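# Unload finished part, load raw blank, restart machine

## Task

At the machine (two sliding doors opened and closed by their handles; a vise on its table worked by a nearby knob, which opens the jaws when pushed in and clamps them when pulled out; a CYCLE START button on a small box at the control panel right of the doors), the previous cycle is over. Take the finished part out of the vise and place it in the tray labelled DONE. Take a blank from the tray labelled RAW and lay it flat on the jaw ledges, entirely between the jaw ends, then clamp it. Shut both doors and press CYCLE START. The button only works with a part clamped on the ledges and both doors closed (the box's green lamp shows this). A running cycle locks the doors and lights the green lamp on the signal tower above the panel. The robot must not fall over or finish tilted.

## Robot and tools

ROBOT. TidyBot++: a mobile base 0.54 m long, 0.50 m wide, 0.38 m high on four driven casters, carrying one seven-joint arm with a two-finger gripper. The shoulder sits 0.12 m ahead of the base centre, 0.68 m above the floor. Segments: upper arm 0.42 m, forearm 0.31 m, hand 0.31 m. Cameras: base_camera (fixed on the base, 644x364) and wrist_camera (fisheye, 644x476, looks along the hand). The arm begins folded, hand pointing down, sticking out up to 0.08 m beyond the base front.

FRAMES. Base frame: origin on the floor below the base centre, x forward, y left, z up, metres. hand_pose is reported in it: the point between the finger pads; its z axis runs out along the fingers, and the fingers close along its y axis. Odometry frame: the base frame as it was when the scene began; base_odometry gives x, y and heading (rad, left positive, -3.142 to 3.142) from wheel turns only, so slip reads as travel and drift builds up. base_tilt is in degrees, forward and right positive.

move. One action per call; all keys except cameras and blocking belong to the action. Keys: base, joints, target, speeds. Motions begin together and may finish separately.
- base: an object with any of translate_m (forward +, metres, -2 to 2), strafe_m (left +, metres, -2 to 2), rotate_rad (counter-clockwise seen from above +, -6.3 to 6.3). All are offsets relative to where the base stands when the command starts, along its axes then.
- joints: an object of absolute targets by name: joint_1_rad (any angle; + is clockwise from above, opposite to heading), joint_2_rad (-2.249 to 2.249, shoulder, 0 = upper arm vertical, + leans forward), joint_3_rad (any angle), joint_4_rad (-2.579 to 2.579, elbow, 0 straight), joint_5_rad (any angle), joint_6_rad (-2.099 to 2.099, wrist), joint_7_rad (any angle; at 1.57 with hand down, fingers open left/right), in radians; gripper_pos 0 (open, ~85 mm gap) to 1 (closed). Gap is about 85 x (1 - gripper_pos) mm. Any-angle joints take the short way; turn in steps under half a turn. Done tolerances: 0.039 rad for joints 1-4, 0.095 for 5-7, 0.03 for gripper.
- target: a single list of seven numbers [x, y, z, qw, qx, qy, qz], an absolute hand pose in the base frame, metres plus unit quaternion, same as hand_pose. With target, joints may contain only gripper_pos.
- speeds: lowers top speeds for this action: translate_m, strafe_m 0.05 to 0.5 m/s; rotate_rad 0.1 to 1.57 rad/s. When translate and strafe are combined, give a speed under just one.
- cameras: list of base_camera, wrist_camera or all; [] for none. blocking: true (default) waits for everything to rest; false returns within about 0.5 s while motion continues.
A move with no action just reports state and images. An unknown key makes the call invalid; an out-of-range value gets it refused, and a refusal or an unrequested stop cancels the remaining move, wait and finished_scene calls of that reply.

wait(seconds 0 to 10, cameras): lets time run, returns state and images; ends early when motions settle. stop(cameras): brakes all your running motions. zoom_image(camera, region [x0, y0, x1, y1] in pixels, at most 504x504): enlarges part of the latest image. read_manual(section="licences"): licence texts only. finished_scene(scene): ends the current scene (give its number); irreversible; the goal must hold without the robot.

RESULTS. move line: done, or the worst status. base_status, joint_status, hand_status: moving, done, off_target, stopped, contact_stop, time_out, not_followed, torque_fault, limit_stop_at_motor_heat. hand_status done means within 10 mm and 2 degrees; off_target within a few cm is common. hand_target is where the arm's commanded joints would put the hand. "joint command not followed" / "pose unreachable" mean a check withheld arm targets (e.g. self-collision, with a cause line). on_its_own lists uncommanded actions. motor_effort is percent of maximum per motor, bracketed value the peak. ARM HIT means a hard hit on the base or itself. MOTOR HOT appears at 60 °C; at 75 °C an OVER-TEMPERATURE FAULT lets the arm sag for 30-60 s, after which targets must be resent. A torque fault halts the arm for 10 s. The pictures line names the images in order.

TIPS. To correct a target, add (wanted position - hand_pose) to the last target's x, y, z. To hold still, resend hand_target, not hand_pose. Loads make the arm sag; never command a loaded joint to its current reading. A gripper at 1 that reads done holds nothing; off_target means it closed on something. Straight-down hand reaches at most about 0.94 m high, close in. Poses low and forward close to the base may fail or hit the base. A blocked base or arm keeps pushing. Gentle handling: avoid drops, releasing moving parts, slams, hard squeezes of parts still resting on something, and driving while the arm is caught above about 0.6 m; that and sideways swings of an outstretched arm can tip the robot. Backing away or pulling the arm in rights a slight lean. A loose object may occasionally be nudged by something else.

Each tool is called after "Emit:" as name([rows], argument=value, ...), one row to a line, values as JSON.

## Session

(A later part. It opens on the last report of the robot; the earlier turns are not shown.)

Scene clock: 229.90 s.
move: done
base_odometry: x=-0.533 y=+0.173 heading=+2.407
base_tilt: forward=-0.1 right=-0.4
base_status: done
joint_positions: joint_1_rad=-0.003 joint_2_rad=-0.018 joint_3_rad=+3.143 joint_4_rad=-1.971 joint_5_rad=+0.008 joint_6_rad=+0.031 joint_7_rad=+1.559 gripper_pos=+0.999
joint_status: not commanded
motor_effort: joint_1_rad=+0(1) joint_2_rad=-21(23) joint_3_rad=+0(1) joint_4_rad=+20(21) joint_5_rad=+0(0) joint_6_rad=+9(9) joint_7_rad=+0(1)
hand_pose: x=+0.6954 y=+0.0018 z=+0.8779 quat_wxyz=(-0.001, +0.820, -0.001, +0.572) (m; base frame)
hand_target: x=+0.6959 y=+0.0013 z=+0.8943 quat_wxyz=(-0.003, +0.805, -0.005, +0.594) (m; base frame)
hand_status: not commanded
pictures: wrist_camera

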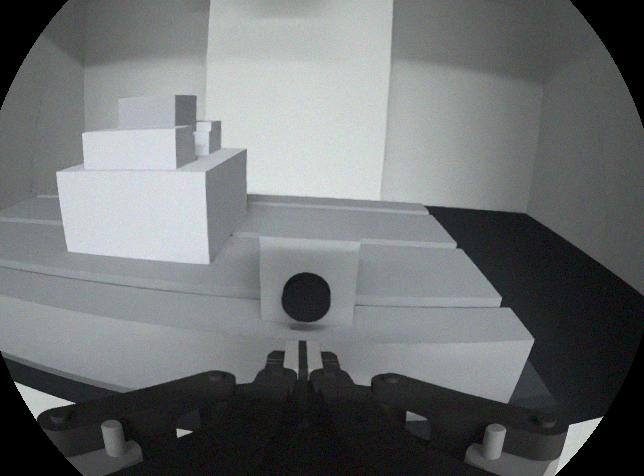

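Emit:
move(base={"translate_m":0.045}, speeds={"translate_m":0.08}, cameras=["wrist_camera"])

Emit:
move(base={"translate_m":0.03}, speeds={"translate_m":0.06}, cameras=["wrist_camera"])

Scene clock: 237.17 s.
move: done
base_odometry: x=-0.566 y=+0.203 heading=+2.407
base_tilt: forward=-0.1 right=-0.4
base_status: done
joint_positions: joint_1_rad=-0.003 joint_2_rad=-0.020 joint_3_rad=+3.143 joint_4_rad=-1.971 joint_5_rad=+0.008 joint_6_rad=+0.031 joint_7_rad=+1.559 gripper_pos=+0.999
joint_status: not commanded
motor_effort: joint_1_rad=+0(1) joint_2_rad=-19(24) joint_3_rad=+0(1) joint_4_rad=+20(21) joint_5_rad=+0(1) joint_6_rad=+8(9) joint_7_rad=+0(1)
hand_pose: x=+0.6951 y=+0.0018 z=+0.8791 quat_wxyz=(-0.001, +0.819, -0.001, +0.573) (m; base frame)
hand_target: x=+0.6959 y=+0.0013 z=+0.8943 quat_wxyz=(-0.003, +0.805, -0.005, +0.594) (m; base frame)
hand_status: not commanded
pictures: wrist_camera

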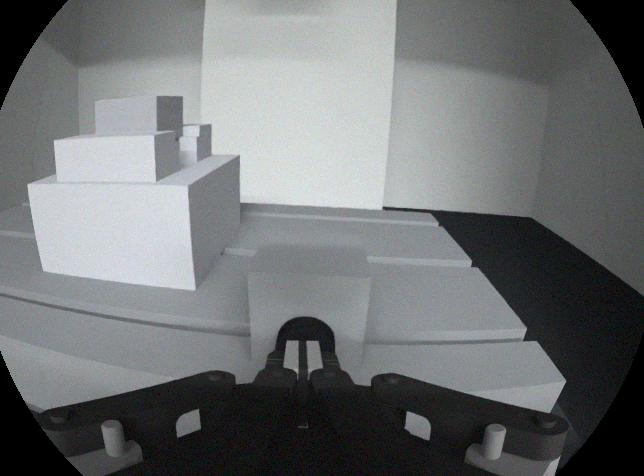

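Scene clock: 238.10 s.
move: done
base_odometry: x=-0.589 y=+0.223 heading=+2.407
base_tilt: forward=-0.1 right=-0.4
base_status: done
joint_positions: joint_1_rad=-0.002 joint_2_rad=-0.051 joint_3_rad=+3.143 joint_4_rad=-2.000 joint_5_rad=+0.008 joint_6_rad=+0.032 joint_7_rad=+1.559 gripper_pos=+0.999
joint_status: not commanded
motor_effort: joint_1_rad=+0(2) joint_2_rad=-13(20) joint_3_rad=+1(1) joint_4_rad=+23(27) joint_5_rad=+0(1) joint_6_rad=+11(14) joint_7_rad=+0(1)
hand_pose: x=+0.6825 y=+0.0013 z=+0.8801 quat_wxyz=(-0.001, +0.818, -0.002, +0.575) (m; base frame)
hand_target: x=+0.6959 y=+0.0013 z=+0.8943 quat_wxyz=(-0.003, +0.805, -0.005, +0.594) (m; base frame)
hand_status: not commanded
pictures: wrist_camera

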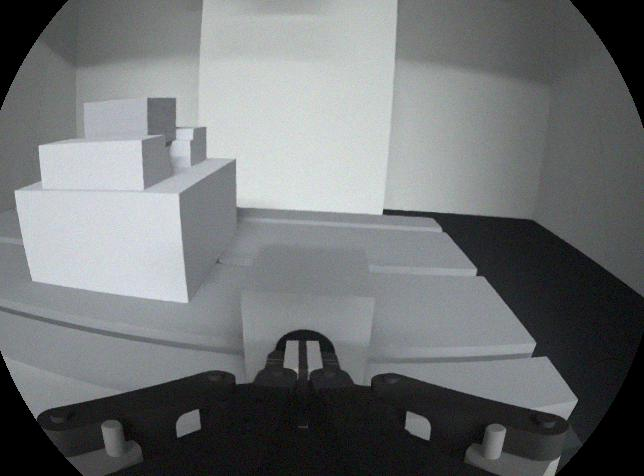

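Emit:
move(base={"translate_m":0.035}, speeds={"translate_m":0.06}, cameras=["wrist_camera"])

Scene clock: 242.30 s.
move: done
base_odometry: x=-0.614 y=+0.246 heading=+2.407
base_tilt: forward=-0.2 right=-0.4
base_status: done
joint_positions: joint_1_rad=-0.002 joint_2_rad=-0.127 joint_3_rad=+3.143 joint_4_rad=-2.056 joint_5_rad=+0.008 joint_6_rad=+0.001 joint_7_rad=+1.559 gripper_pos=+0.999
joint_status: not commanded
motor_effort: joint_1_rad=+1(1) joint_2_rad=+2(14) joint_3_rad=+3(3) joint_4_rad=+34(37) joint_5_rad=+0(1) joint_6_rad=+19(23) joint_7_rad=+0(0)
hand_pose: x=+0.6520 y=+0.0013 z=+0.8803 quat_wxyz=(-0.001, +0.821, -0.002, +0.570) (m; base frame)
hand_target: x=+0.6959 y=+0.0013 z=+0.8943 quat_wxyz=(-0.003, +0.805, -0.005, +0.594) (m; base frame)
hand_status: not commanded
pictures: wrist_camera

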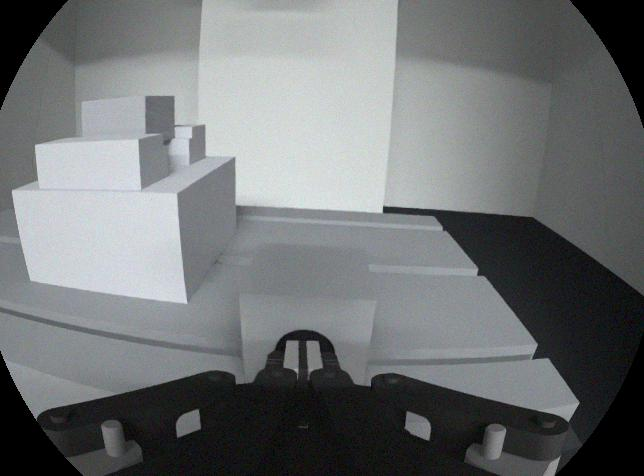

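Emit:
move(base={"translate_m":-0.2}, cameras=[])

Emit:
move(base={"strafe_m":0.165}, joints={"joint_2_rad":0.216,"joint_4_rad":-0.719,"joint_6_rad":-1.334,"gripper_pos":0}, cameras=["wrist_camera"])

Emit:
zoom_image(camera="wrist_camera", region=[200, 150, 450, 400])

Scene clock: 260.30 s.
move: done
base_odometry: x=-0.465 y=+0.112 heading=+2.407
base_tilt: forward=-0.1 right=-0.4
base_status: done
joint_positions: joint_1_rad=-0.002 joint_2_rad=-0.024 joint_3_rad=+3.143 joint_4_rad=-1.982 joint_5_rad=+0.008 joint_6_rad=+0.053 joint_7_rad=+1.559 gripper_pos=+0.999
joint_status: not commanded
motor_effort: joint_1_rad=+0(2) joint_2_rad=-19(25) joint_3_rad=+0(3) joint_4_rad=+20(32) joint_5_rad=+0(1) joint_6_rad=+8(19) joint_7_rad=+0(1)
hand_pose: x=+0.6940 y=+0.0014 z=+0.8813 quat_wxyz=(-0.001, +0.815, -0.001, +0.579) (m; base frame)
hand_target: x=+0.6959 y=+0.0013 z=+0.8943 quat_wxyz=(-0.003, +0.805, -0.005, +0.594) (m; base frame)
hand_status: not commanded
pictures: none
No camera images: "cameras" was empty.

Scene clock: 263.20 s.
move: done
base_odometry: x=-0.576 y=-0.010 heading=+2.407
base_tilt: forward=-0.1 right=-0.4
base_status: done
joint_positions: joint_1_rad=-0.006 joint_2_rad=+0.208 joint_3_rad=+3.138 joint_4_rad=-0.738 joint_5_rad=+0.008 joint_6_rad=-1.292 joint_7_rad=+1.559 gripper_pos=+0.000
joint_status: all done
motor_effort: joint_1_rad=+0(3) joint_2_rad=-26(27) joint_3_rad=+0(3) joint_4_rad=+17(22) joint_5_rad=+1(1) joint_6_rad=+6(9) joint_7_rad=+0(1)
hand_pose: x=+0.7054 y=+0.0041 z=+1.0845 quat_wxyz=(-0.001, +0.900, -0.002, +0.436) (m; base frame)
hand_target: x=+0.7006 y=+0.0013 z=+1.0794 quat_wxyz=(-0.002, +0.906, -0.005, +0.423) (m; base frame)
hand_status: not commanded
pictures: wrist_camera

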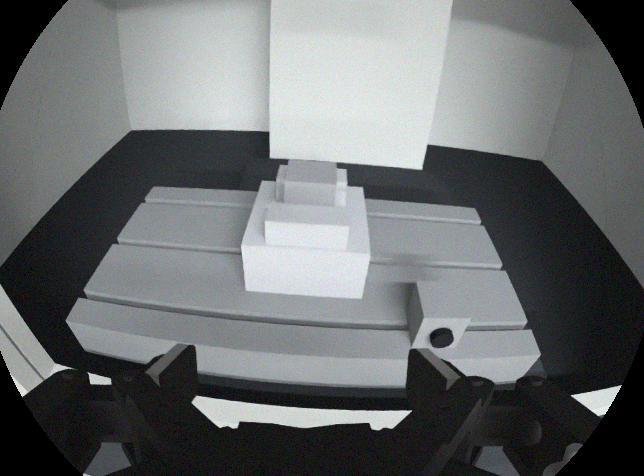

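Scaled by 2.016.

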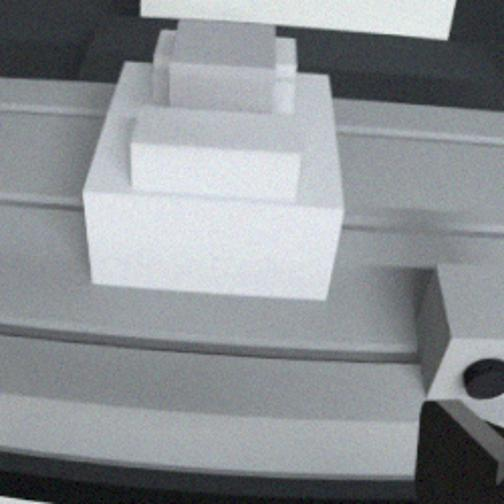

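Emit:
move(base={"translate_m":0.15}, speeds={"translate_m":0.2}, joints={"joint_2_rad":0.047,"joint_4_rad":-1.47,"joint_6_rad":-0.38}, cameras=["wrist_camera"])

Scene clock: 274.67 s.
move: done
base_odometry: x=-0.688 y=+0.090 heading=+2.407
base_tilt: forward=-0.1 right=-0.4
base_status: done
joint_positions: joint_1_rad=-0.005 joint_2_rad=+0.069 joint_3_rad=+3.138 joint_4_rad=-1.450 joint_5_rad=+0.008 joint_6_rad=-0.437 joint_7_rad=+1.559 gripper_pos=+0.000
joint_status: all done
motor_effort: joint_1_rad=+0(1) joint_2_rad=-24(31) joint_3_rad=+0(1) joint_4_rad=+21(22) joint_5_rad=+1(1) joint_6_rad=+8(9) joint_7_rad=+0(1)
hand_pose: x=+0.7503 y=+0.0061 z=+1.0013 quat_wxyz=(-0.003, +0.829, +0.001, +0.559) (m; base frame)
hand_target: x=+0.7475 y=+0.0013 z=+1.0193 quat_wxyz=(-0.003, +0.813, -0.005, +0.583) (m; base frame)
hand_status: not commanded
pictures: wrist_camera

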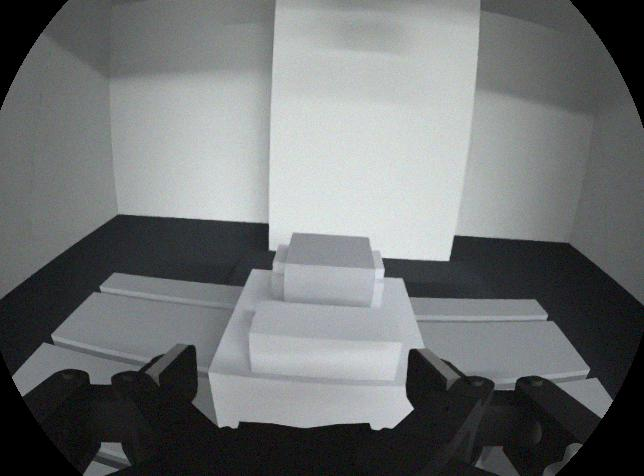

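Emit:
move(base={"strafe_m":-0.014,"translate_m":0.05}, speeds={"translate_m":0.2}, joints={"joint_2_rad":0.02,"joint_4_rad":-1.40,"joint_6_rad":-0.45}, cameras=["wrist_camera"])

Scene clock: 292.13 s.
move: done
base_odometry: x=-0.716 y=+0.134 heading=+2.407
base_tilt: forward=-0.1 right=-0.4
base_status: done
joint_positions: joint_1_rad=-0.005 joint_2_rad=+0.042 joint_3_rad=+3.138 joint_4_rad=-1.406 joint_5_rad=+0.008 joint_6_rad=-0.442 joint_7_rad=+1.559 gripper_pos=+0.000
joint_status: all done
motor_effort: joint_1_rad=+0(2) joint_2_rad=-24(26) joint_3_rad=+0(2) joint_4_rad=+21(22) joint_5_rad=+0(1) joint_6_rad=+8(10) joint_7_rad=+0(1)
hand_pose: x=+0.7440 y=+0.0059 z=+1.0435 quat_wxyz=(-0.003, +0.810, +0.001, +0.586) (m; base frame)
hand_target: x=+0.7357 y=+0.0013 z=+1.0580 quat_wxyz=(-0.003, +0.805, -0.005, +0.594) (m; base frame)
hand_status: not commanded
pictures: wrist_camera

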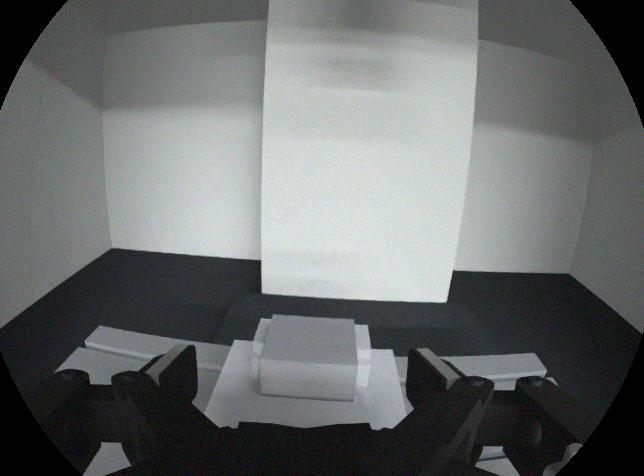

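Emit:
move(base={"translate_m":0.055}, speeds={"translate_m":0.2}, cameras=["wrist_camera"])

Emit:
zoom_image(camera="wrist_camera", region=[150, 300, 470, 470])

Scene clock: 313.53 s.
move: done
base_odometry: x=-0.757 y=+0.171 heading=+2.407
base_tilt: forward=-0.1 right=-0.4
base_status: done
joint_positions: joint_1_rad=-0.005 joint_2_rad=+0.036 joint_3_rad=+3.138 joint_4_rad=-1.406 joint_5_rad=+0.008 joint_6_rad=-0.442 joint_7_rad=+1.559 gripper_pos=+0.000
joint_status: not commanded
motor_effort: joint_1_rad=+0(1) joint_2_rad=-23(28) joint_3_rad=+0(2) joint_4_rad=+21(22) joint_5_rad=+0(1) joint_6_rad=+9(9) joint_7_rad=+0(1)
hand_pose: x=+0.7421 y=+0.0058 z=+1.0468 quat_wxyz=(-0.003, +0.809, +0.001, +0.588) (m; base frame)
hand_target: x=+0.7357 y=+0.0013 z=+1.0580 quat_wxyz=(-0.003, +0.805, -0.005, +0.594) (m; base frame)
hand_status: not commanded
pictures: wrist_camera

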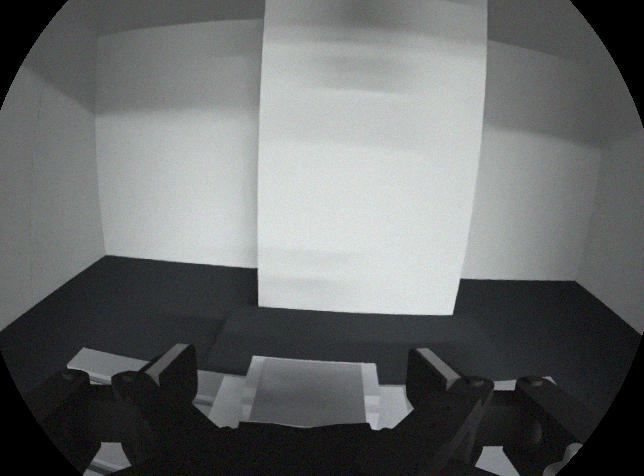

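Scaled by 1.575.

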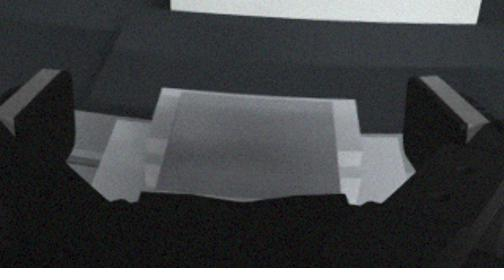

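Emit:
move(joints={"joint_2_rad":0.03,"joint_4_rad":-1.53,"joint_6_rad":-0.33}, cameras=["wrist_camera"])

Scene clock: 350.93 s.
move: done
base_odometry: x=-0.757 y=+0.171 heading=+2.407
base_tilt: forward=-0.1 right=-0.4
base_status: not commanded
joint_positions: joint_1_rad=-0.005 joint_2_rad=+0.037 joint_3_rad=+3.138 joint_4_rad=-1.517 joint_5_rad=+0.008 joint_6_rad=-0.385 joint_7_rad=+1.559 gripper_pos=+0.000
joint_status: all done
motor_effort: joint_1_rad=+0(1) joint_2_rad=-24(25) joint_3_rad=+0(0) joint_4_rad=+21(23) joint_5_rad=+0(1) joint_6_rad=+8(9) joint_7_rad=+0(1)
hand_pose: x=+0.7393 y=+0.0059 z=+0.9956 quat_wxyz=(-0.003, +0.824, +0.001, +0.566) (m; base frame)
hand_target: x=+0.7415 y=+0.0013 z=+1.0081 quat_wxyz=(-0.003, +0.810, -0.005, +0.586) (m; base frame)
hand_status: not commanded
pictures: wrist_camera

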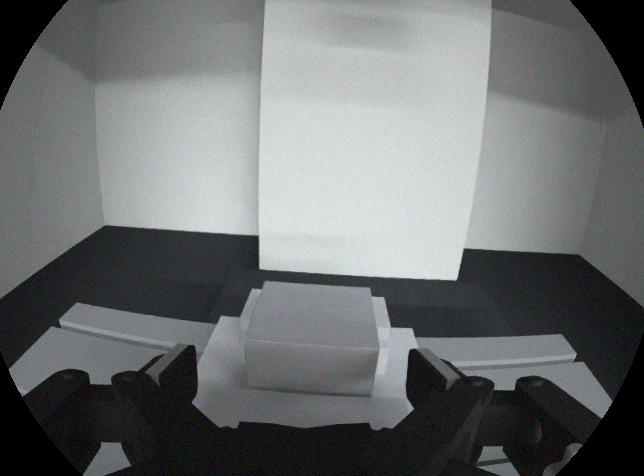

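Emit:
move(joints={"joint_2_rad":0.032,"joint_4_rad":-1.60,"joint_6_rad":-0.24}, cameras=["wrist_camera"])

Scene clock: 358.97 s.
move: done
base_odometry: x=-0.757 y=+0.171 heading=+2.407
base_tilt: forward=-0.1 right=-0.4
base_status: not commanded
joint_positions: joint_1_rad=-0.005 joint_2_rad=+0.037 joint_3_rad=+3.138 joint_4_rad=-1.586 joint_5_rad=+0.008 joint_6_rad=-0.294 joint_7_rad=+1.559 gripper_pos=+0.000
joint_status: all done
motor_effort: joint_1_rad=+0(1) joint_2_rad=-23(24) joint_3_rad=+0(0) joint_4_rad=+21(22) joint_5_rad=+0(1) joint_6_rad=+8(10) joint_7_rad=+0(1)
hand_pose: x=+0.7413 y=+0.0062 z=+0.9802 quat_wxyz=(-0.003, +0.818, +0.001, +0.575) (m; base frame)
hand_target: x=+0.7435 y=+0.0013 z=+0.9908 quat_wxyz=(-0.003, +0.805, -0.005, +0.593) (m; base frame)
hand_status: not commanded
pictures: wrist_camera

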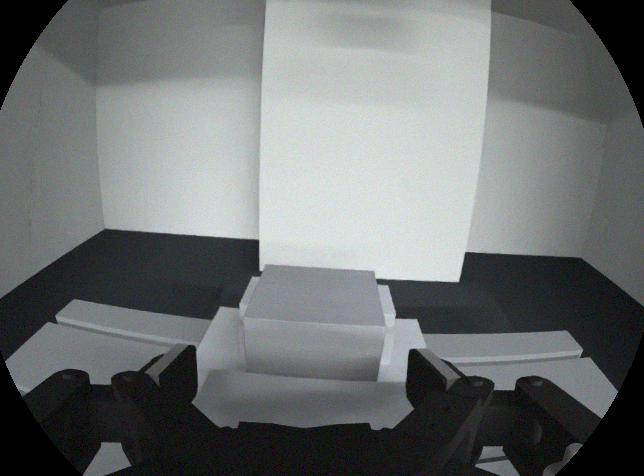

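Emit:
move(base={"translate_m":0.02}, speeds={"translate_m":0.05}, cameras=["wrist_camera"])

Emit:
move(joints={"joint_2_rad":0.036,"joint_4_rad":-1.66,"joint_6_rad":-0.17}, cameras=["wrist_camera"])

Scene clock: 369.50 s.
move: done
base_odometry: x=-0.771 y=+0.185 heading=+2.407
base_tilt: forward=-0.1 right=-0.4
base_status: done
joint_positions: joint_1_rad=-0.005 joint_2_rad=+0.038 joint_3_rad=+3.138 joint_4_rad=-1.586 joint_5_rad=+0.008 joint_6_rad=-0.294 joint_7_rad=+1.559 gripper_pos=+0.000
joint_status: not commanded
motor_effort: joint_1_rad=-1(1) joint_2_rad=-23(28) joint_3_rad=+0(1) joint_4_rad=+21(21) joint_5_rad=+0(1) joint_6_rad=+8(9) joint_7_rad=+0(1)
hand_pose: x=+0.7416 y=+0.0062 z=+0.9799 quat_wxyz=(-0.003, +0.818, +0.001, +0.575) (m; base frame)
hand_target: x=+0.7435 y=+0.0013 z=+0.9908 quat_wxyz=(-0.003, +0.805, -0.005, +0.593) (m; base frame)
hand_status: not commanded
pictures: wrist_camera

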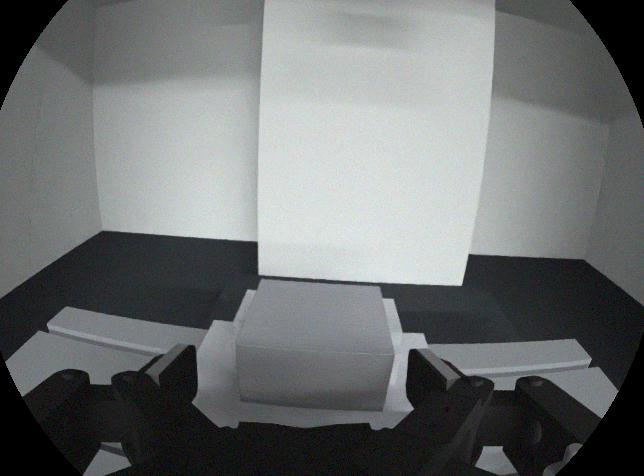

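Scene clock: 370.27 s.
move: done
base_odometry: x=-0.771 y=+0.185 heading=+2.407
base_tilt: forward=-0.1 right=-0.4
base_status: not commanded
joint_positions: joint_1_rad=-0.005 joint_2_rad=+0.038 joint_3_rad=+3.138 joint_4_rad=-1.642 joint_5_rad=+0.008 joint_6_rad=-0.222 joint_7_rad=+1.559 gripper_pos=+0.000
joint_status: all done
motor_effort: joint_1_rad=+0(1) joint_2_rad=-23(24) joint_3_rad=+0(0) joint_4_rad=+20(22) joint_5_rad=+0(1) joint_6_rad=+8(9) joint_7_rad=+0(0)
hand_pose: x=+0.7419 y=+0.0063 z=+0.9669 quat_wxyz=(-0.003, +0.814, +0.002, +0.581) (m; base frame)
hand_target: x=+0.7439 y=+0.0013 z=+0.9725 quat_wxyz=(-0.003, +0.803, -0.005, +0.595) (m; base frame)
hand_status: not commanded
pictures: wrist_camera

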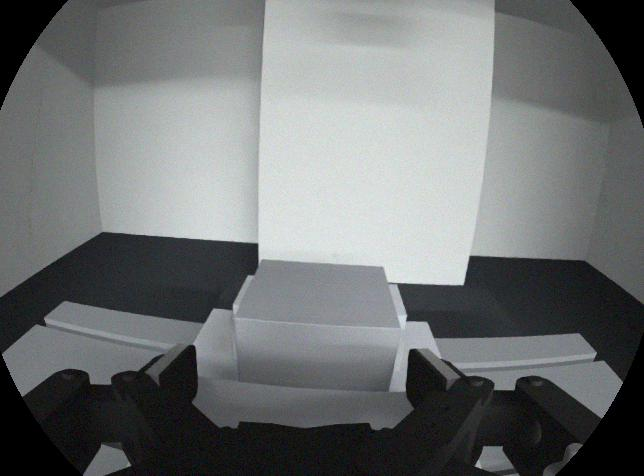

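Emit:
move(joints={"gripper_pos":0.3}, cameras=["wrist_camera"])

Scene clock: 379.73 s.
move: done
base_odometry: x=-0.771 y=+0.185 heading=+2.407
base_tilt: forward=-0.1 right=-0.4
base_status: not commanded
joint_positions: joint_1_rad=-0.001 joint_2_rad=+0.037 joint_3_rad=+3.139 joint_4_rad=-1.643 joint_5_rad=+0.008 joint_6_rad=-0.216 joint_7_rad=+1.559 gripper_pos=+0.294
joint_status: all done
motor_effort: joint_1_rad=-1(3) joint_2_rad=-20(23) joint_3_rad=+0(2) joint_4_rad=+20(21) joint_5_rad=+0(1) joint_6_rad=+8(10) joint_7_rad=+0(1)
hand_pose: x=+0.7419 y=+0.0033 z=+0.9690 quat_wxyz=(-0.002, +0.812, +0.000, +0.584) (m; base frame)
hand_target: x=+0.7439 y=+0.0013 z=+0.9725 quat_wxyz=(-0.003, +0.803, -0.005, +0.595) (m; base frame)
hand_status: not commanded
pictures: wrist_camera

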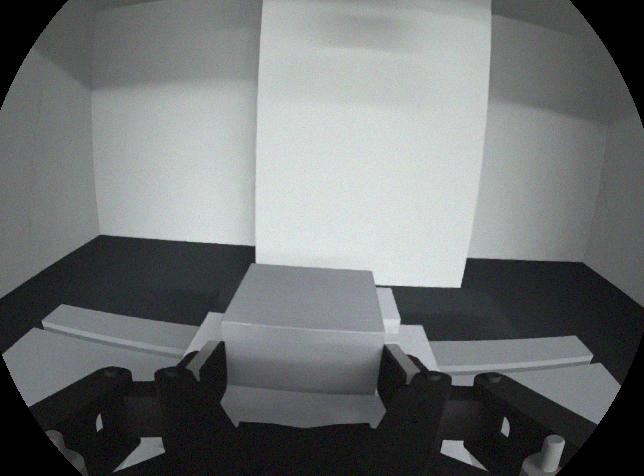

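Emit:
move(joints={"gripper_pos":0.5}, cameras=[])

Emit:
move(joints={"joint_2_rad":0.028,"joint_4_rad":-1.54,"joint_6_rad":-0.31}, cameras=["wrist_camera"])

Emit:
move(joints={"joint_2_rad":0.02,"joint_4_rad":-1.42,"joint_6_rad":-0.44,"gripper_pos":0.8}, cameras=["wrist_camera"])

Scene clock: 387.67 s.
move: off_target
base_odometry: x=-0.771 y=+0.185 heading=+2.407
base_tilt: forward=-0.1 right=-0.4
base_status: not commanded
joint_positions: joint_1_rad=-0.001 joint_2_rad=+0.034 joint_3_rad=+3.139 joint_4_rad=-1.645 joint_5_rad=+0.008 joint_6_rad=-0.216 joint_7_rad=+1.559 gripper_pos=+0.338
joint_status: gripper_pos off_target (ended at +0.338, target +0.500)
motor_effort: joint_1_rad=-1(2) joint_2_rad=-20(22) joint_3_rad=+0(1) joint_4_rad=+20(22) joint_5_rad=+0(0) joint_6_rad=+9(10) joint_7_rad=-1(1)
hand_pose: x=+0.7408 y=+0.0031 z=+0.9695 quat_wxyz=(-0.002, +0.812, -0.001, +0.584) (m; base frame)
hand_target: x=+0.7439 y=+0.0013 z=+0.9725 quat_wxyz=(-0.003, +0.803, -0.005, +0.595) (m; base frame)
hand_status: not commanded
pictures: none
No camera images: "cameras" was empty.

Scene clock: 388.63 s.
move: off_target
base_odometry: x=-0.771 y=+0.185 heading=+2.407
base_tilt: forward=-0.1 right=-0.4
base_status: not commanded
joint_positions: joint_1_rad=-0.001 joint_2_rad=+0.043 joint_3_rad=+3.139 joint_4_rad=-1.582 joint_5_rad=+0.008 joint_6_rad=-0.308 joint_7_rad=+1.559 gripper_pos=+0.338
joint_status: joint_4_rad off_target (ended at -1.582, target -1.540); the others done
motor_effort: joint_1_rad=+0(1) joint_2_rad=-27(28) joint_3_rad=+1(2) joint_4_rad=+25(25) joint_5_rad=+1(1) joint_6_rad=+12(13) joint_7_rad=+0(1)
hand_pose: x=+0.7419 y=+0.0029 z=+0.9748 quat_wxyz=(-0.001, +0.823, -0.001, +0.568) (m; base frame)
hand_target: x=+0.7419 y=+0.0013 z=+1.0092 quat_wxyz=(-0.003, +0.807, -0.005, +0.591) (m; base frame)
hand_status: not commanded
pictures: wrist_camera

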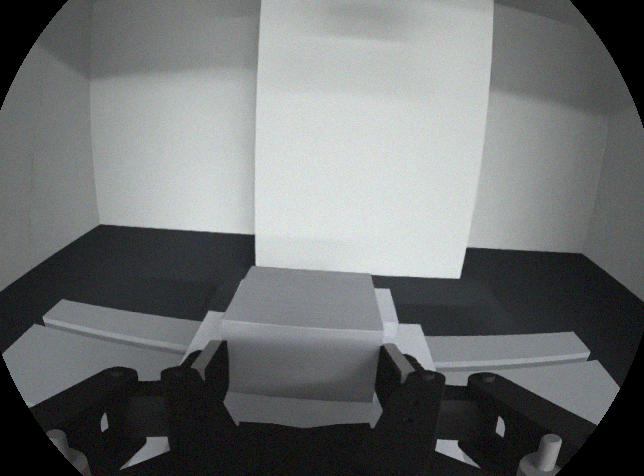

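Scene clock: 389.93 s.
move: off_target
base_odometry: x=-0.771 y=+0.185 heading=+2.407
base_tilt: forward=-0.1 right=-0.4
base_status: not commanded
joint_positions: joint_1_rad=-0.001 joint_2_rad=+0.051 joint_3_rad=+3.139 joint_4_rad=-1.459 joint_5_rad=+0.008 joint_6_rad=-0.432 joint_7_rad=+1.559 gripper_pos=+0.338
joint_status: gripper_pos off_target (ended at +0.338, target +0.800); the others done
motor_effort: joint_1_rad=-1(1) joint_2_rad=-28(31) joint_3_rad=+0(1) joint_4_rad=+26(28) joint_5_rad=+0(1) joint_6_rad=+13(14) joint_7_rad=+0(1)
hand_pose: x=+0.7442 y=+0.0026 z=+1.0083 quat_wxyz=(-0.001, +0.825, -0.001, +0.564) (m; base frame)
hand_target: x=+0.7356 y=+0.0013 z=+1.0488 quat_wxyz=(-0.003, +0.808, -0.005, +0.590) (m; base frame)
hand_status: not commanded
pictures: wrist_camera

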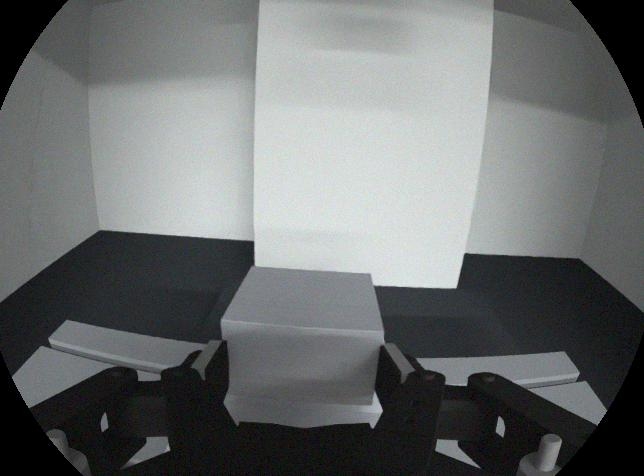

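Emit:
move(joints={"joint_2_rad":0.0,"joint_4_rad":-1.33,"joint_6_rad":-0.54}, cameras=[])

Emit:
move(base={"translate_m":-0.7}, cameras=["wrist_camera"])

Emit:
move(joints={"joint_2_rad":-0.38,"joint_4_rad":-2.4,"joint_6_rad":0.12}, base={"rotate_rad":2.976})

Scene clock: 398.97 s.
move: off_target
base_odometry: x=-0.771 y=+0.185 heading=+2.407
base_tilt: forward=-0.1 right=-0.4
base_status: not commanded
joint_positions: joint_1_rad=-0.001 joint_2_rad=+0.043 joint_3_rad=+3.139 joint_4_rad=-1.370 joint_5_rad=+0.008 joint_6_rad=-0.534 joint_7_rad=+1.559 gripper_pos=+0.338
joint_status: joint_2_rad off_target (ended at +0.043, target +0.000); joint_4_rad off_target (ended at -1.370, target -1.330); the others done
motor_effort: joint_1_rad=+0(1) joint_2_rad=-29(31) joint_3_rad=+0(0) joint_4_rad=+25(27) joint_5_rad=+1(1) joint_6_rad=+13(13) joint_7_rad=+0(1)
hand_pose: x=+0.7369 y=+0.0023 z=+1.0375 quat_wxyz=(-0.001, +0.827, -0.002, +0.563) (m; base frame)
hand_target: x=+0.7218 y=+0.0013 z=+1.0858 quat_wxyz=(-0.003, +0.805, -0.005, +0.594) (m; base frame)
hand_status: not commanded
pictures: none
No camera images: "cameras" was empty.

Scene clock: 401.70 s.
move: done
base_odometry: x=-0.252 y=-0.284 heading=+2.407
base_tilt: forward=-0.1 right=-0.4
base_status: done
joint_positions: joint_1_rad=-0.001 joint_2_rad=+0.029 joint_3_rad=+3.139 joint_4_rad=-1.366 joint_5_rad=+0.008 joint_6_rad=-0.542 joint_7_rad=+1.559 gripper_pos=+0.338
joint_status: not commanded
motor_effort: joint_1_rad=+0(3) joint_2_rad=-28(33) joint_3_rad=+0(3) joint_4_rad=+25(27) joint_5_rad=+0(1) joint_6_rad=+13(13) joint_7_rad=+0(1)
hand_pose: x=+0.7312 y=+0.0021 z=+1.0460 quat_wxyz=(-0.001, +0.824, -0.002, +0.567) (m; base frame)
hand_target: x=+0.7218 y=+0.0013 z=+1.0858 quat_wxyz=(-0.003, +0.805, -0.005, +0.594) (m; base frame)
hand_status: not commanded
pictures: wrist_camera

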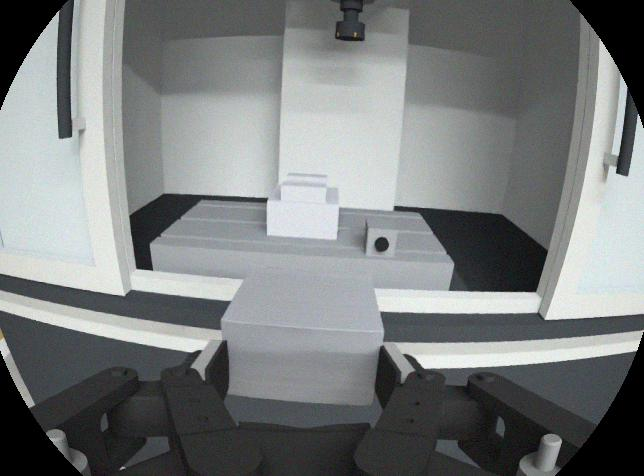

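Scene clock: 404.87 s.
move: off_target
base_odometry: x=-0.252 y=-0.284 heading=-0.900
base_tilt: forward=-0.1 right=-0.4
base_status: done
joint_positions: joint_1_rad=-0.001 joint_2_rad=-0.340 joint_3_rad=+3.141 joint_4_rad=-2.404 joint_5_rad=+0.008 joint_6_rad=+0.035 joint_7_rad=+1.559 gripper_pos=+0.338
joint_status: joint_2_rad off_target (ended at -0.340, target -0.380); the others done
motor_effort: joint_1_rad=+0(4) joint_2_rad=-11(29) joint_3_rad=+0(3) joint_4_rad=+23(25) joint_5_rad=+0(1) joint_6_rad=+12(13) joint_7_rad=+0(1)
hand_pose: x=+0.5347 y=+0.0020 z=+0.7920 quat_wxyz=(-0.001, +0.849, -0.001, +0.528) (m; base frame)
hand_target: x=+0.5407 y=+0.0013 z=+0.8354 quat_wxyz=(-0.003, +0.813, -0.005, +0.582) (m; base frame)
hand_status: not commanded
pictures: base_camera, wrist_camera

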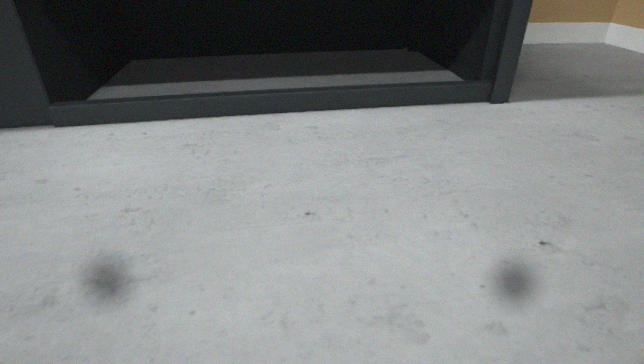

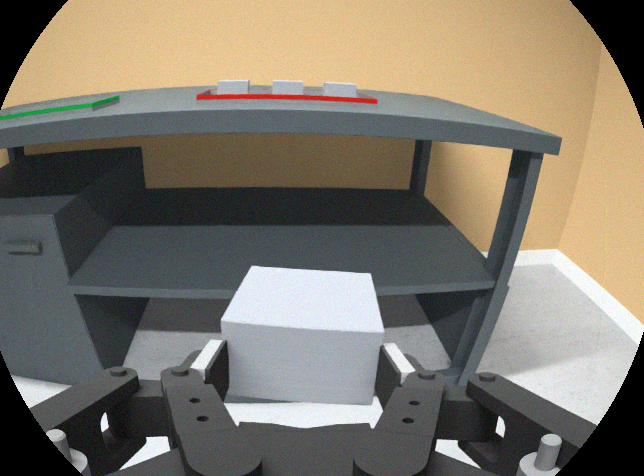

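Emit:
move(joints={"joint_2_rad":0.15,"joint_4_rad":-0.95,"joint_6_rad":-1.1}, base={"rotate_rad":0.165})

Scene clock: 419.87 s.
move: off_target
base_odometry: x=-0.252 y=-0.284 heading=-0.736
base_tilt: forward=-0.1 right=-0.4
base_status: done
joint_positions: joint_1_rad=-0.002 joint_2_rad=+0.170 joint_3_rad=+3.140 joint_4_rad=-0.993 joint_5_rad=+0.008 joint_6_rad=-1.085 joint_7_rad=+1.559 gripper_pos=+0.338
joint_status: joint_4_rad off_target (ended at -0.993, target -0.950); the others done
motor_effort: joint_1_rad=+0(2) joint_2_rad=-31(32) joint_3_rad=+0(3) joint_4_rad=+23(26) joint_5_rad=+0(1) joint_6_rad=+10(13) joint_7_rad=+0(1)
hand_pose: x=+0.7215 y=+0.0016 z=+1.0261 quat_wxyz=(+0.000, +0.902, -0.003, +0.432) (m; base frame)
hand_target: x=+0.7137 y=+0.0013 z=+1.0572 quat_wxyz=(-0.003, +0.891, -0.005, +0.454) (m; base frame)
hand_status: not commanded
pictures: base_camera, wrist_camera

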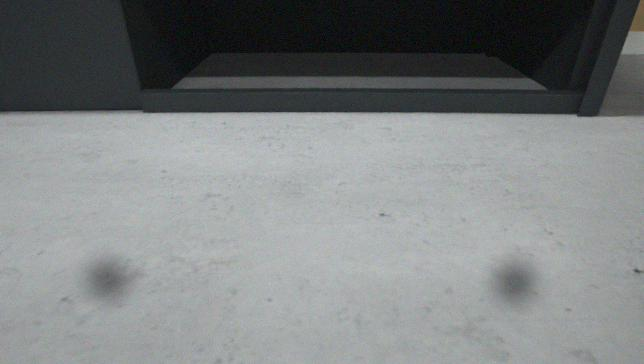

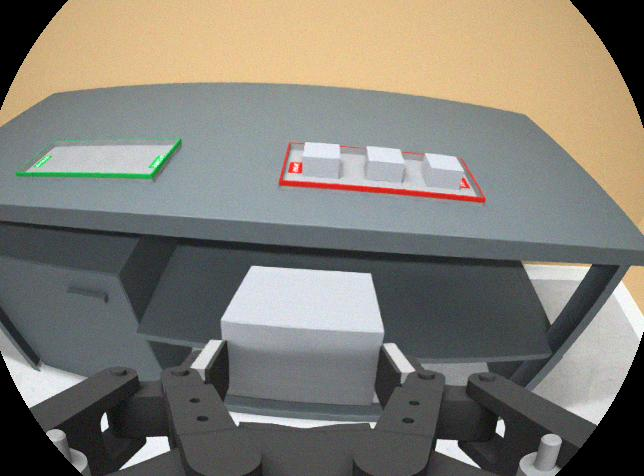

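Emit:
move(base={"strafe_m":0.56,"translate_m":0.3})

Scene clock: 452.13 s.
move: done
base_odometry: x=+0.347 y=-0.071 heading=-0.735
base_tilt: forward=-0.1 right=-0.4
base_status: done
joint_positions: joint_1_rad=+0.000 joint_2_rad=+0.180 joint_3_rad=+3.140 joint_4_rad=-0.991 joint_5_rad=+0.008 joint_6_rad=-1.089 joint_7_rad=+1.559 gripper_pos=+0.338
joint_status: not commanded
motor_effort: joint_1_rad=+0(3) joint_2_rad=-31(33) joint_3_rad=+0(2) joint_4_rad=+23(23) joint_5_rad=+0(2) joint_6_rad=+10(11) joint_7_rad=+0(1)
hand_pose: x=+0.7239 y=+0.0004 z=+1.0201 quat_wxyz=(+0.001, +0.904, -0.004, +0.427) (m; base frame)
hand_target: x=+0.7137 y=+0.0013 z=+1.0572 quat_wxyz=(-0.003, +0.891, -0.005, +0.454) (m; base frame)
hand_status: not commanded
pictures: base_camera, wrist_camera

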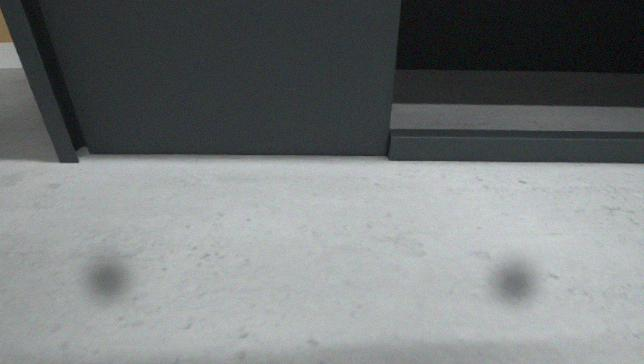

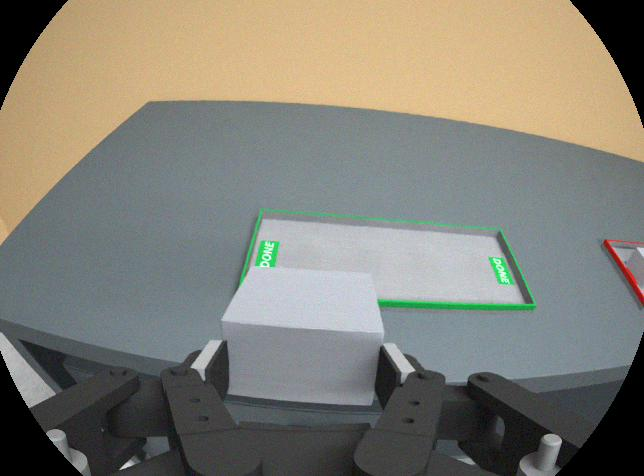

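Emit:
move(base={"strafe_m":-0.1,"translate_m":0.2}, joints={"joint_2_rad":-0.01,"joint_4_rad":-1.6,"joint_6_rad":-0.27})

Scene clock: 461.90 s.
move: off_target
base_odometry: x=+0.428 y=-0.279 heading=-0.735
base_tilt: forward=-0.1 right=-0.4
base_status: done
joint_positions: joint_1_rad=+0.001 joint_2_rad=+0.037 joint_3_rad=+3.140 joint_4_rad=-1.608 joint_5_rad=+0.008 joint_6_rad=-0.358 joint_7_rad=+1.559 gripper_pos=+0.338
joint_status: joint_2_rad off_target (ended at +0.037, target -0.010); the others done
motor_effort: joint_1_rad=+0(2) joint_2_rad=-28(34) joint_3_rad=+0(1) joint_4_rad=+25(27) joint_5_rad=+0(1) joint_6_rad=+12(14) joint_7_rad=+0(1)
hand_pose: x=+0.7306 y=+0.0013 z=+0.9489 quat_wxyz=(+0.000, +0.842, -0.002, +0.539) (m; base frame)
hand_target: x=+0.7275 y=+0.0013 z=+1.0078 quat_wxyz=(-0.003, +0.802, -0.005, +0.598) (m; base frame)
hand_status: not commanded
pictures: base_camera, wrist_camera

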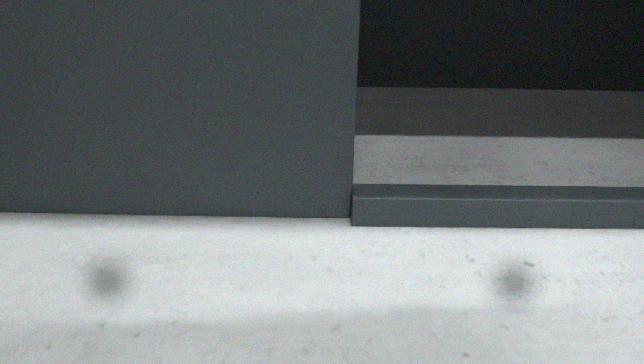

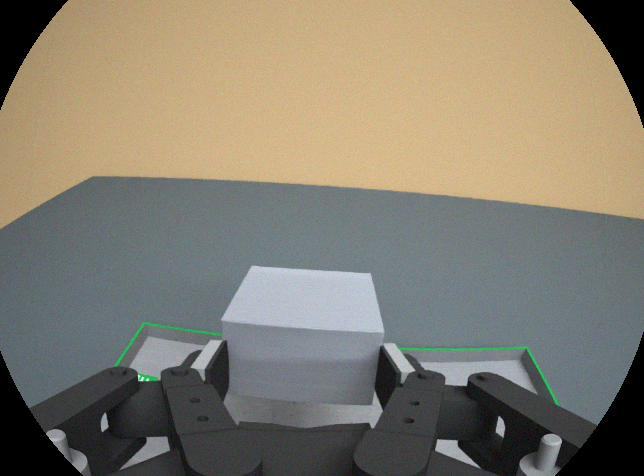

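Emit:
move(base={"translate_m":0.05}, joints={"joint_2_rad":0.0,"joint_4_rad":-1.85,"joint_6_rad":0.02})

Scene clock: 469.80 s.
move: done
base_odometry: x=+0.465 y=-0.313 heading=-0.735
base_tilt: forward=-0.1 right=-0.4
base_status: done
joint_positions: joint_1_rad=+0.001 joint_2_rad=+0.038 joint_3_rad=+3.140 joint_4_rad=-1.863 joint_5_rad=+0.008 joint_6_rad=-0.068 joint_7_rad=+1.559 gripper_pos=+0.338
joint_status: all done
motor_effort: joint_1_rad=+0(2) joint_2_rad=-27(30) joint_3_rad=+0(2) joint_4_rad=+25(26) joint_5_rad=+0(1) joint_6_rad=+12(13) joint_7_rad=+0(1)
hand_pose: x=+0.7195 y=+0.0019 z=+0.8797 quat_wxyz=(-0.001, +0.833, -0.001, +0.553) (m; base frame)
hand_target: x=+0.7221 y=+0.0013 z=+0.9362 quat_wxyz=(-0.004, +0.793, -0.005, +0.610) (m; base frame)
hand_status: not commanded
pictures: base_camera, wrist_camera

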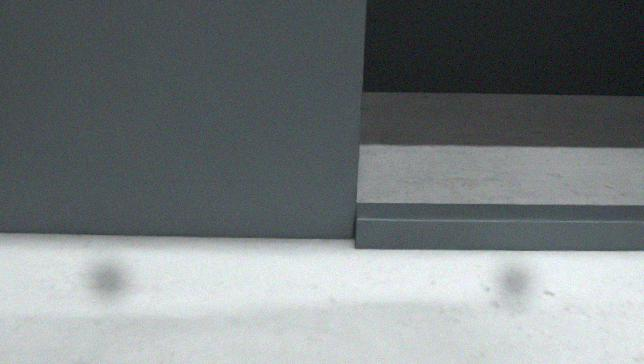

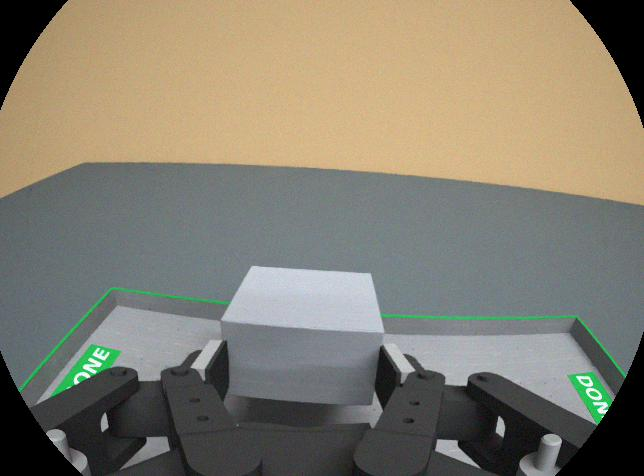

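Emit:
move(joints={"joint_2_rad":0.0,"joint_4_rad":-1.90,"joint_6_rad":0.13}, cameras=["wrist_camera"])

Emit:
move(joints={"joint_2_rad":0.01,"joint_4_rad":-1.95,"joint_6_rad":0.20}, cameras=["wrist_camera"])

Scene clock: 478.13 s.
move: done
base_odometry: x=+0.465 y=-0.313 heading=-0.735
base_tilt: forward=-0.1 right=-0.4
base_status: not commanded
joint_positions: joint_1_rad=+0.001 joint_2_rad=+0.038 joint_3_rad=+3.140 joint_4_rad=-1.910 joint_5_rad=+0.008 joint_6_rad=+0.047 joint_7_rad=+1.559 gripper_pos=+0.338
joint_status: all done
motor_effort: joint_1_rad=+0(1) joint_2_rad=-27(28) joint_3_rad=+0(0) joint_4_rad=+24(25) joint_5_rad=+0(1) joint_6_rad=+12(13) joint_7_rad=+0(1)
hand_pose: x=+0.7217 y=+0.0022 z=+0.8852 quat_wxyz=(-0.002, +0.814, -0.001, +0.581) (m; base frame)
hand_target: x=+0.7216 y=+0.0013 z=+0.9394 quat_wxyz=(-0.004, +0.774, -0.004, +0.633) (m; base frame)
hand_status: not commanded
pictures: wrist_camera

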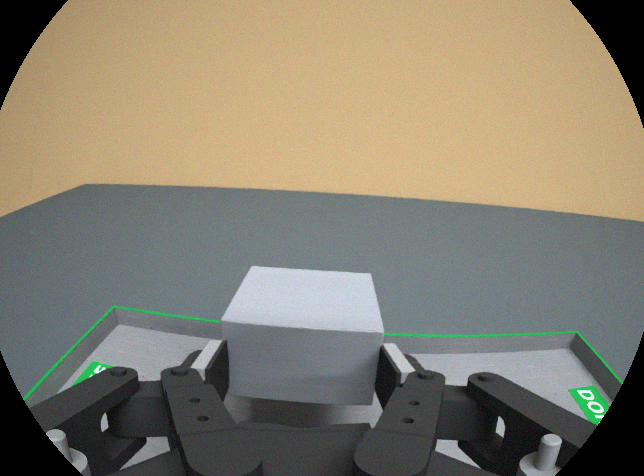

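Scene clock: 479.17 s.
move: done
base_odometry: x=+0.465 y=-0.313 heading=-0.735
base_tilt: forward=-0.1 right=-0.4
base_status: not commanded
joint_positions: joint_1_rad=+0.001 joint_2_rad=+0.038 joint_3_rad=+3.140 joint_4_rad=-1.961 joint_5_rad=+0.008 joint_6_rad=+0.117 joint_7_rad=+1.559 gripper_pos=+0.338
joint_status: all done
motor_effort: joint_1_rad=+0(1) joint_2_rad=-26(28) joint_3_rad=+0(0) joint_4_rad=+24(25) joint_5_rad=+0(1) joint_6_rad=+12(13) joint_7_rad=+0(1)
hand_pose: x=+0.7174 y=+0.0024 z=+0.8761 quat_wxyz=(-0.002, +0.808, -0.001, +0.589) (m; base frame)
hand_target: x=+0.7198 y=+0.0013 z=+0.9247 quat_wxyz=(-0.004, +0.771, -0.004, +0.637) (m; base frame)
hand_status: not commanded
pictures: wrist_camera

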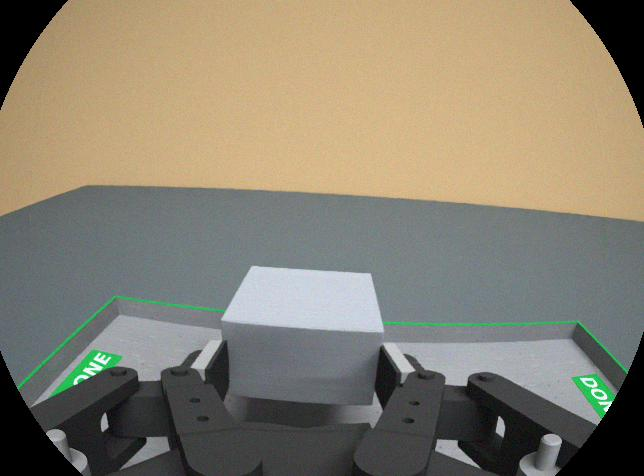

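Emit:
move(joints={"joint_2_rad":0.01,"joint_4_rad":-2.03,"joint_6_rad":0.27}, cameras=["wrist_camera"])

Emit:
move(joints={"joint_2_rad":0.01,"joint_4_rad":-2.08,"joint_6_rad":0.32}, cameras=["wrist_camera"])

Scene clock: 486.33 s.
move: done
base_odometry: x=+0.465 y=-0.313 heading=-0.735
base_tilt: forward=-0.1 right=-0.4
base_status: not commanded
joint_positions: joint_1_rad=+0.001 joint_2_rad=+0.039 joint_3_rad=+3.140 joint_4_rad=-2.041 joint_5_rad=+0.008 joint_6_rad=+0.187 joint_7_rad=+1.559 gripper_pos=+0.338
joint_status: all done
motor_effort: joint_1_rad=+0(1) joint_2_rad=-24(28) joint_3_rad=+0(1) joint_4_rad=+23(25) joint_5_rad=+0(1) joint_6_rad=+12(13) joint_7_rad=+0(1)
hand_pose: x=+0.7051 y=+0.0026 z=+0.8508 quat_wxyz=(-0.002, +0.811, -0.001, +0.585) (m; base frame)
hand_target: x=+0.7087 y=+0.0013 z=+0.8988 quat_wxyz=(-0.004, +0.774, -0.004, +0.633) (m; base frame)
hand_status: not commanded
pictures: wrist_camera

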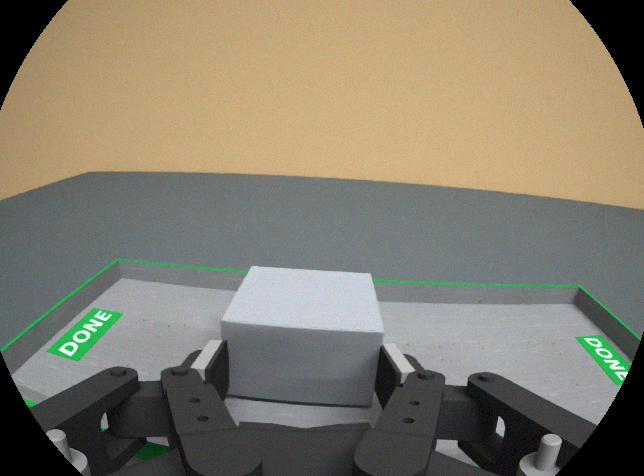

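Scene clock: 487.07 s.
move: done
base_odometry: x=+0.465 y=-0.313 heading=-0.735
base_tilt: forward=-0.1 right=-0.4
base_status: not commanded
joint_positions: joint_1_rad=+0.001 joint_2_rad=+0.038 joint_3_rad=+3.140 joint_4_rad=-2.077 joint_5_rad=+0.008 joint_6_rad=+0.249 joint_7_rad=+1.559 gripper_pos=+0.338
joint_status: all done
motor_effort: joint_1_rad=+0(1) joint_2_rad=-23(26) joint_3_rad=+0(0) joint_4_rad=+21(23) joint_5_rad=+0(0) joint_6_rad=+11(12) joint_7_rad=+0(1)
hand_pose: x=+0.7019 y=+0.0027 z=+0.8490 quat_wxyz=(-0.002, +0.803, +0.000, +0.595) (m; base frame)
hand_target: x=+0.7013 y=+0.0013 z=+0.8850 quat_wxyz=(-0.004, +0.774, -0.004, +0.633) (m; base frame)
hand_status: not commanded
pictures: wrist_camera

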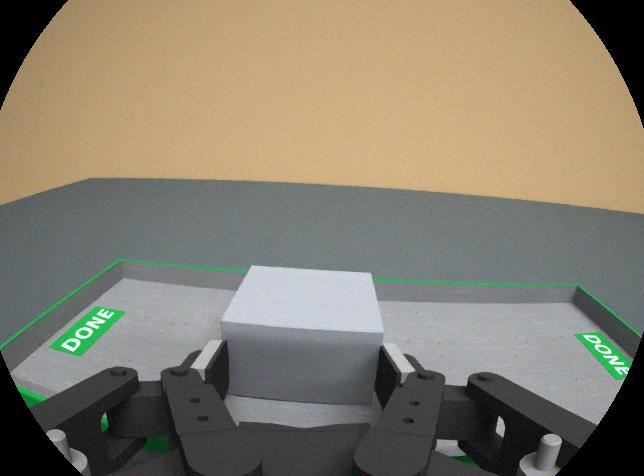

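Emit:
zoom_image(camera="wrist_camera", region=[0, 240, 504, 476])

Scaled by 1.000.

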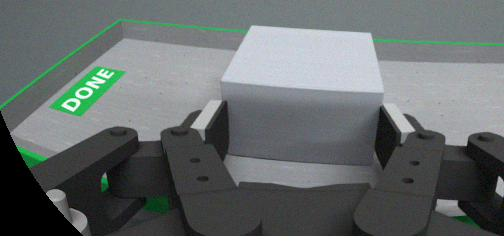

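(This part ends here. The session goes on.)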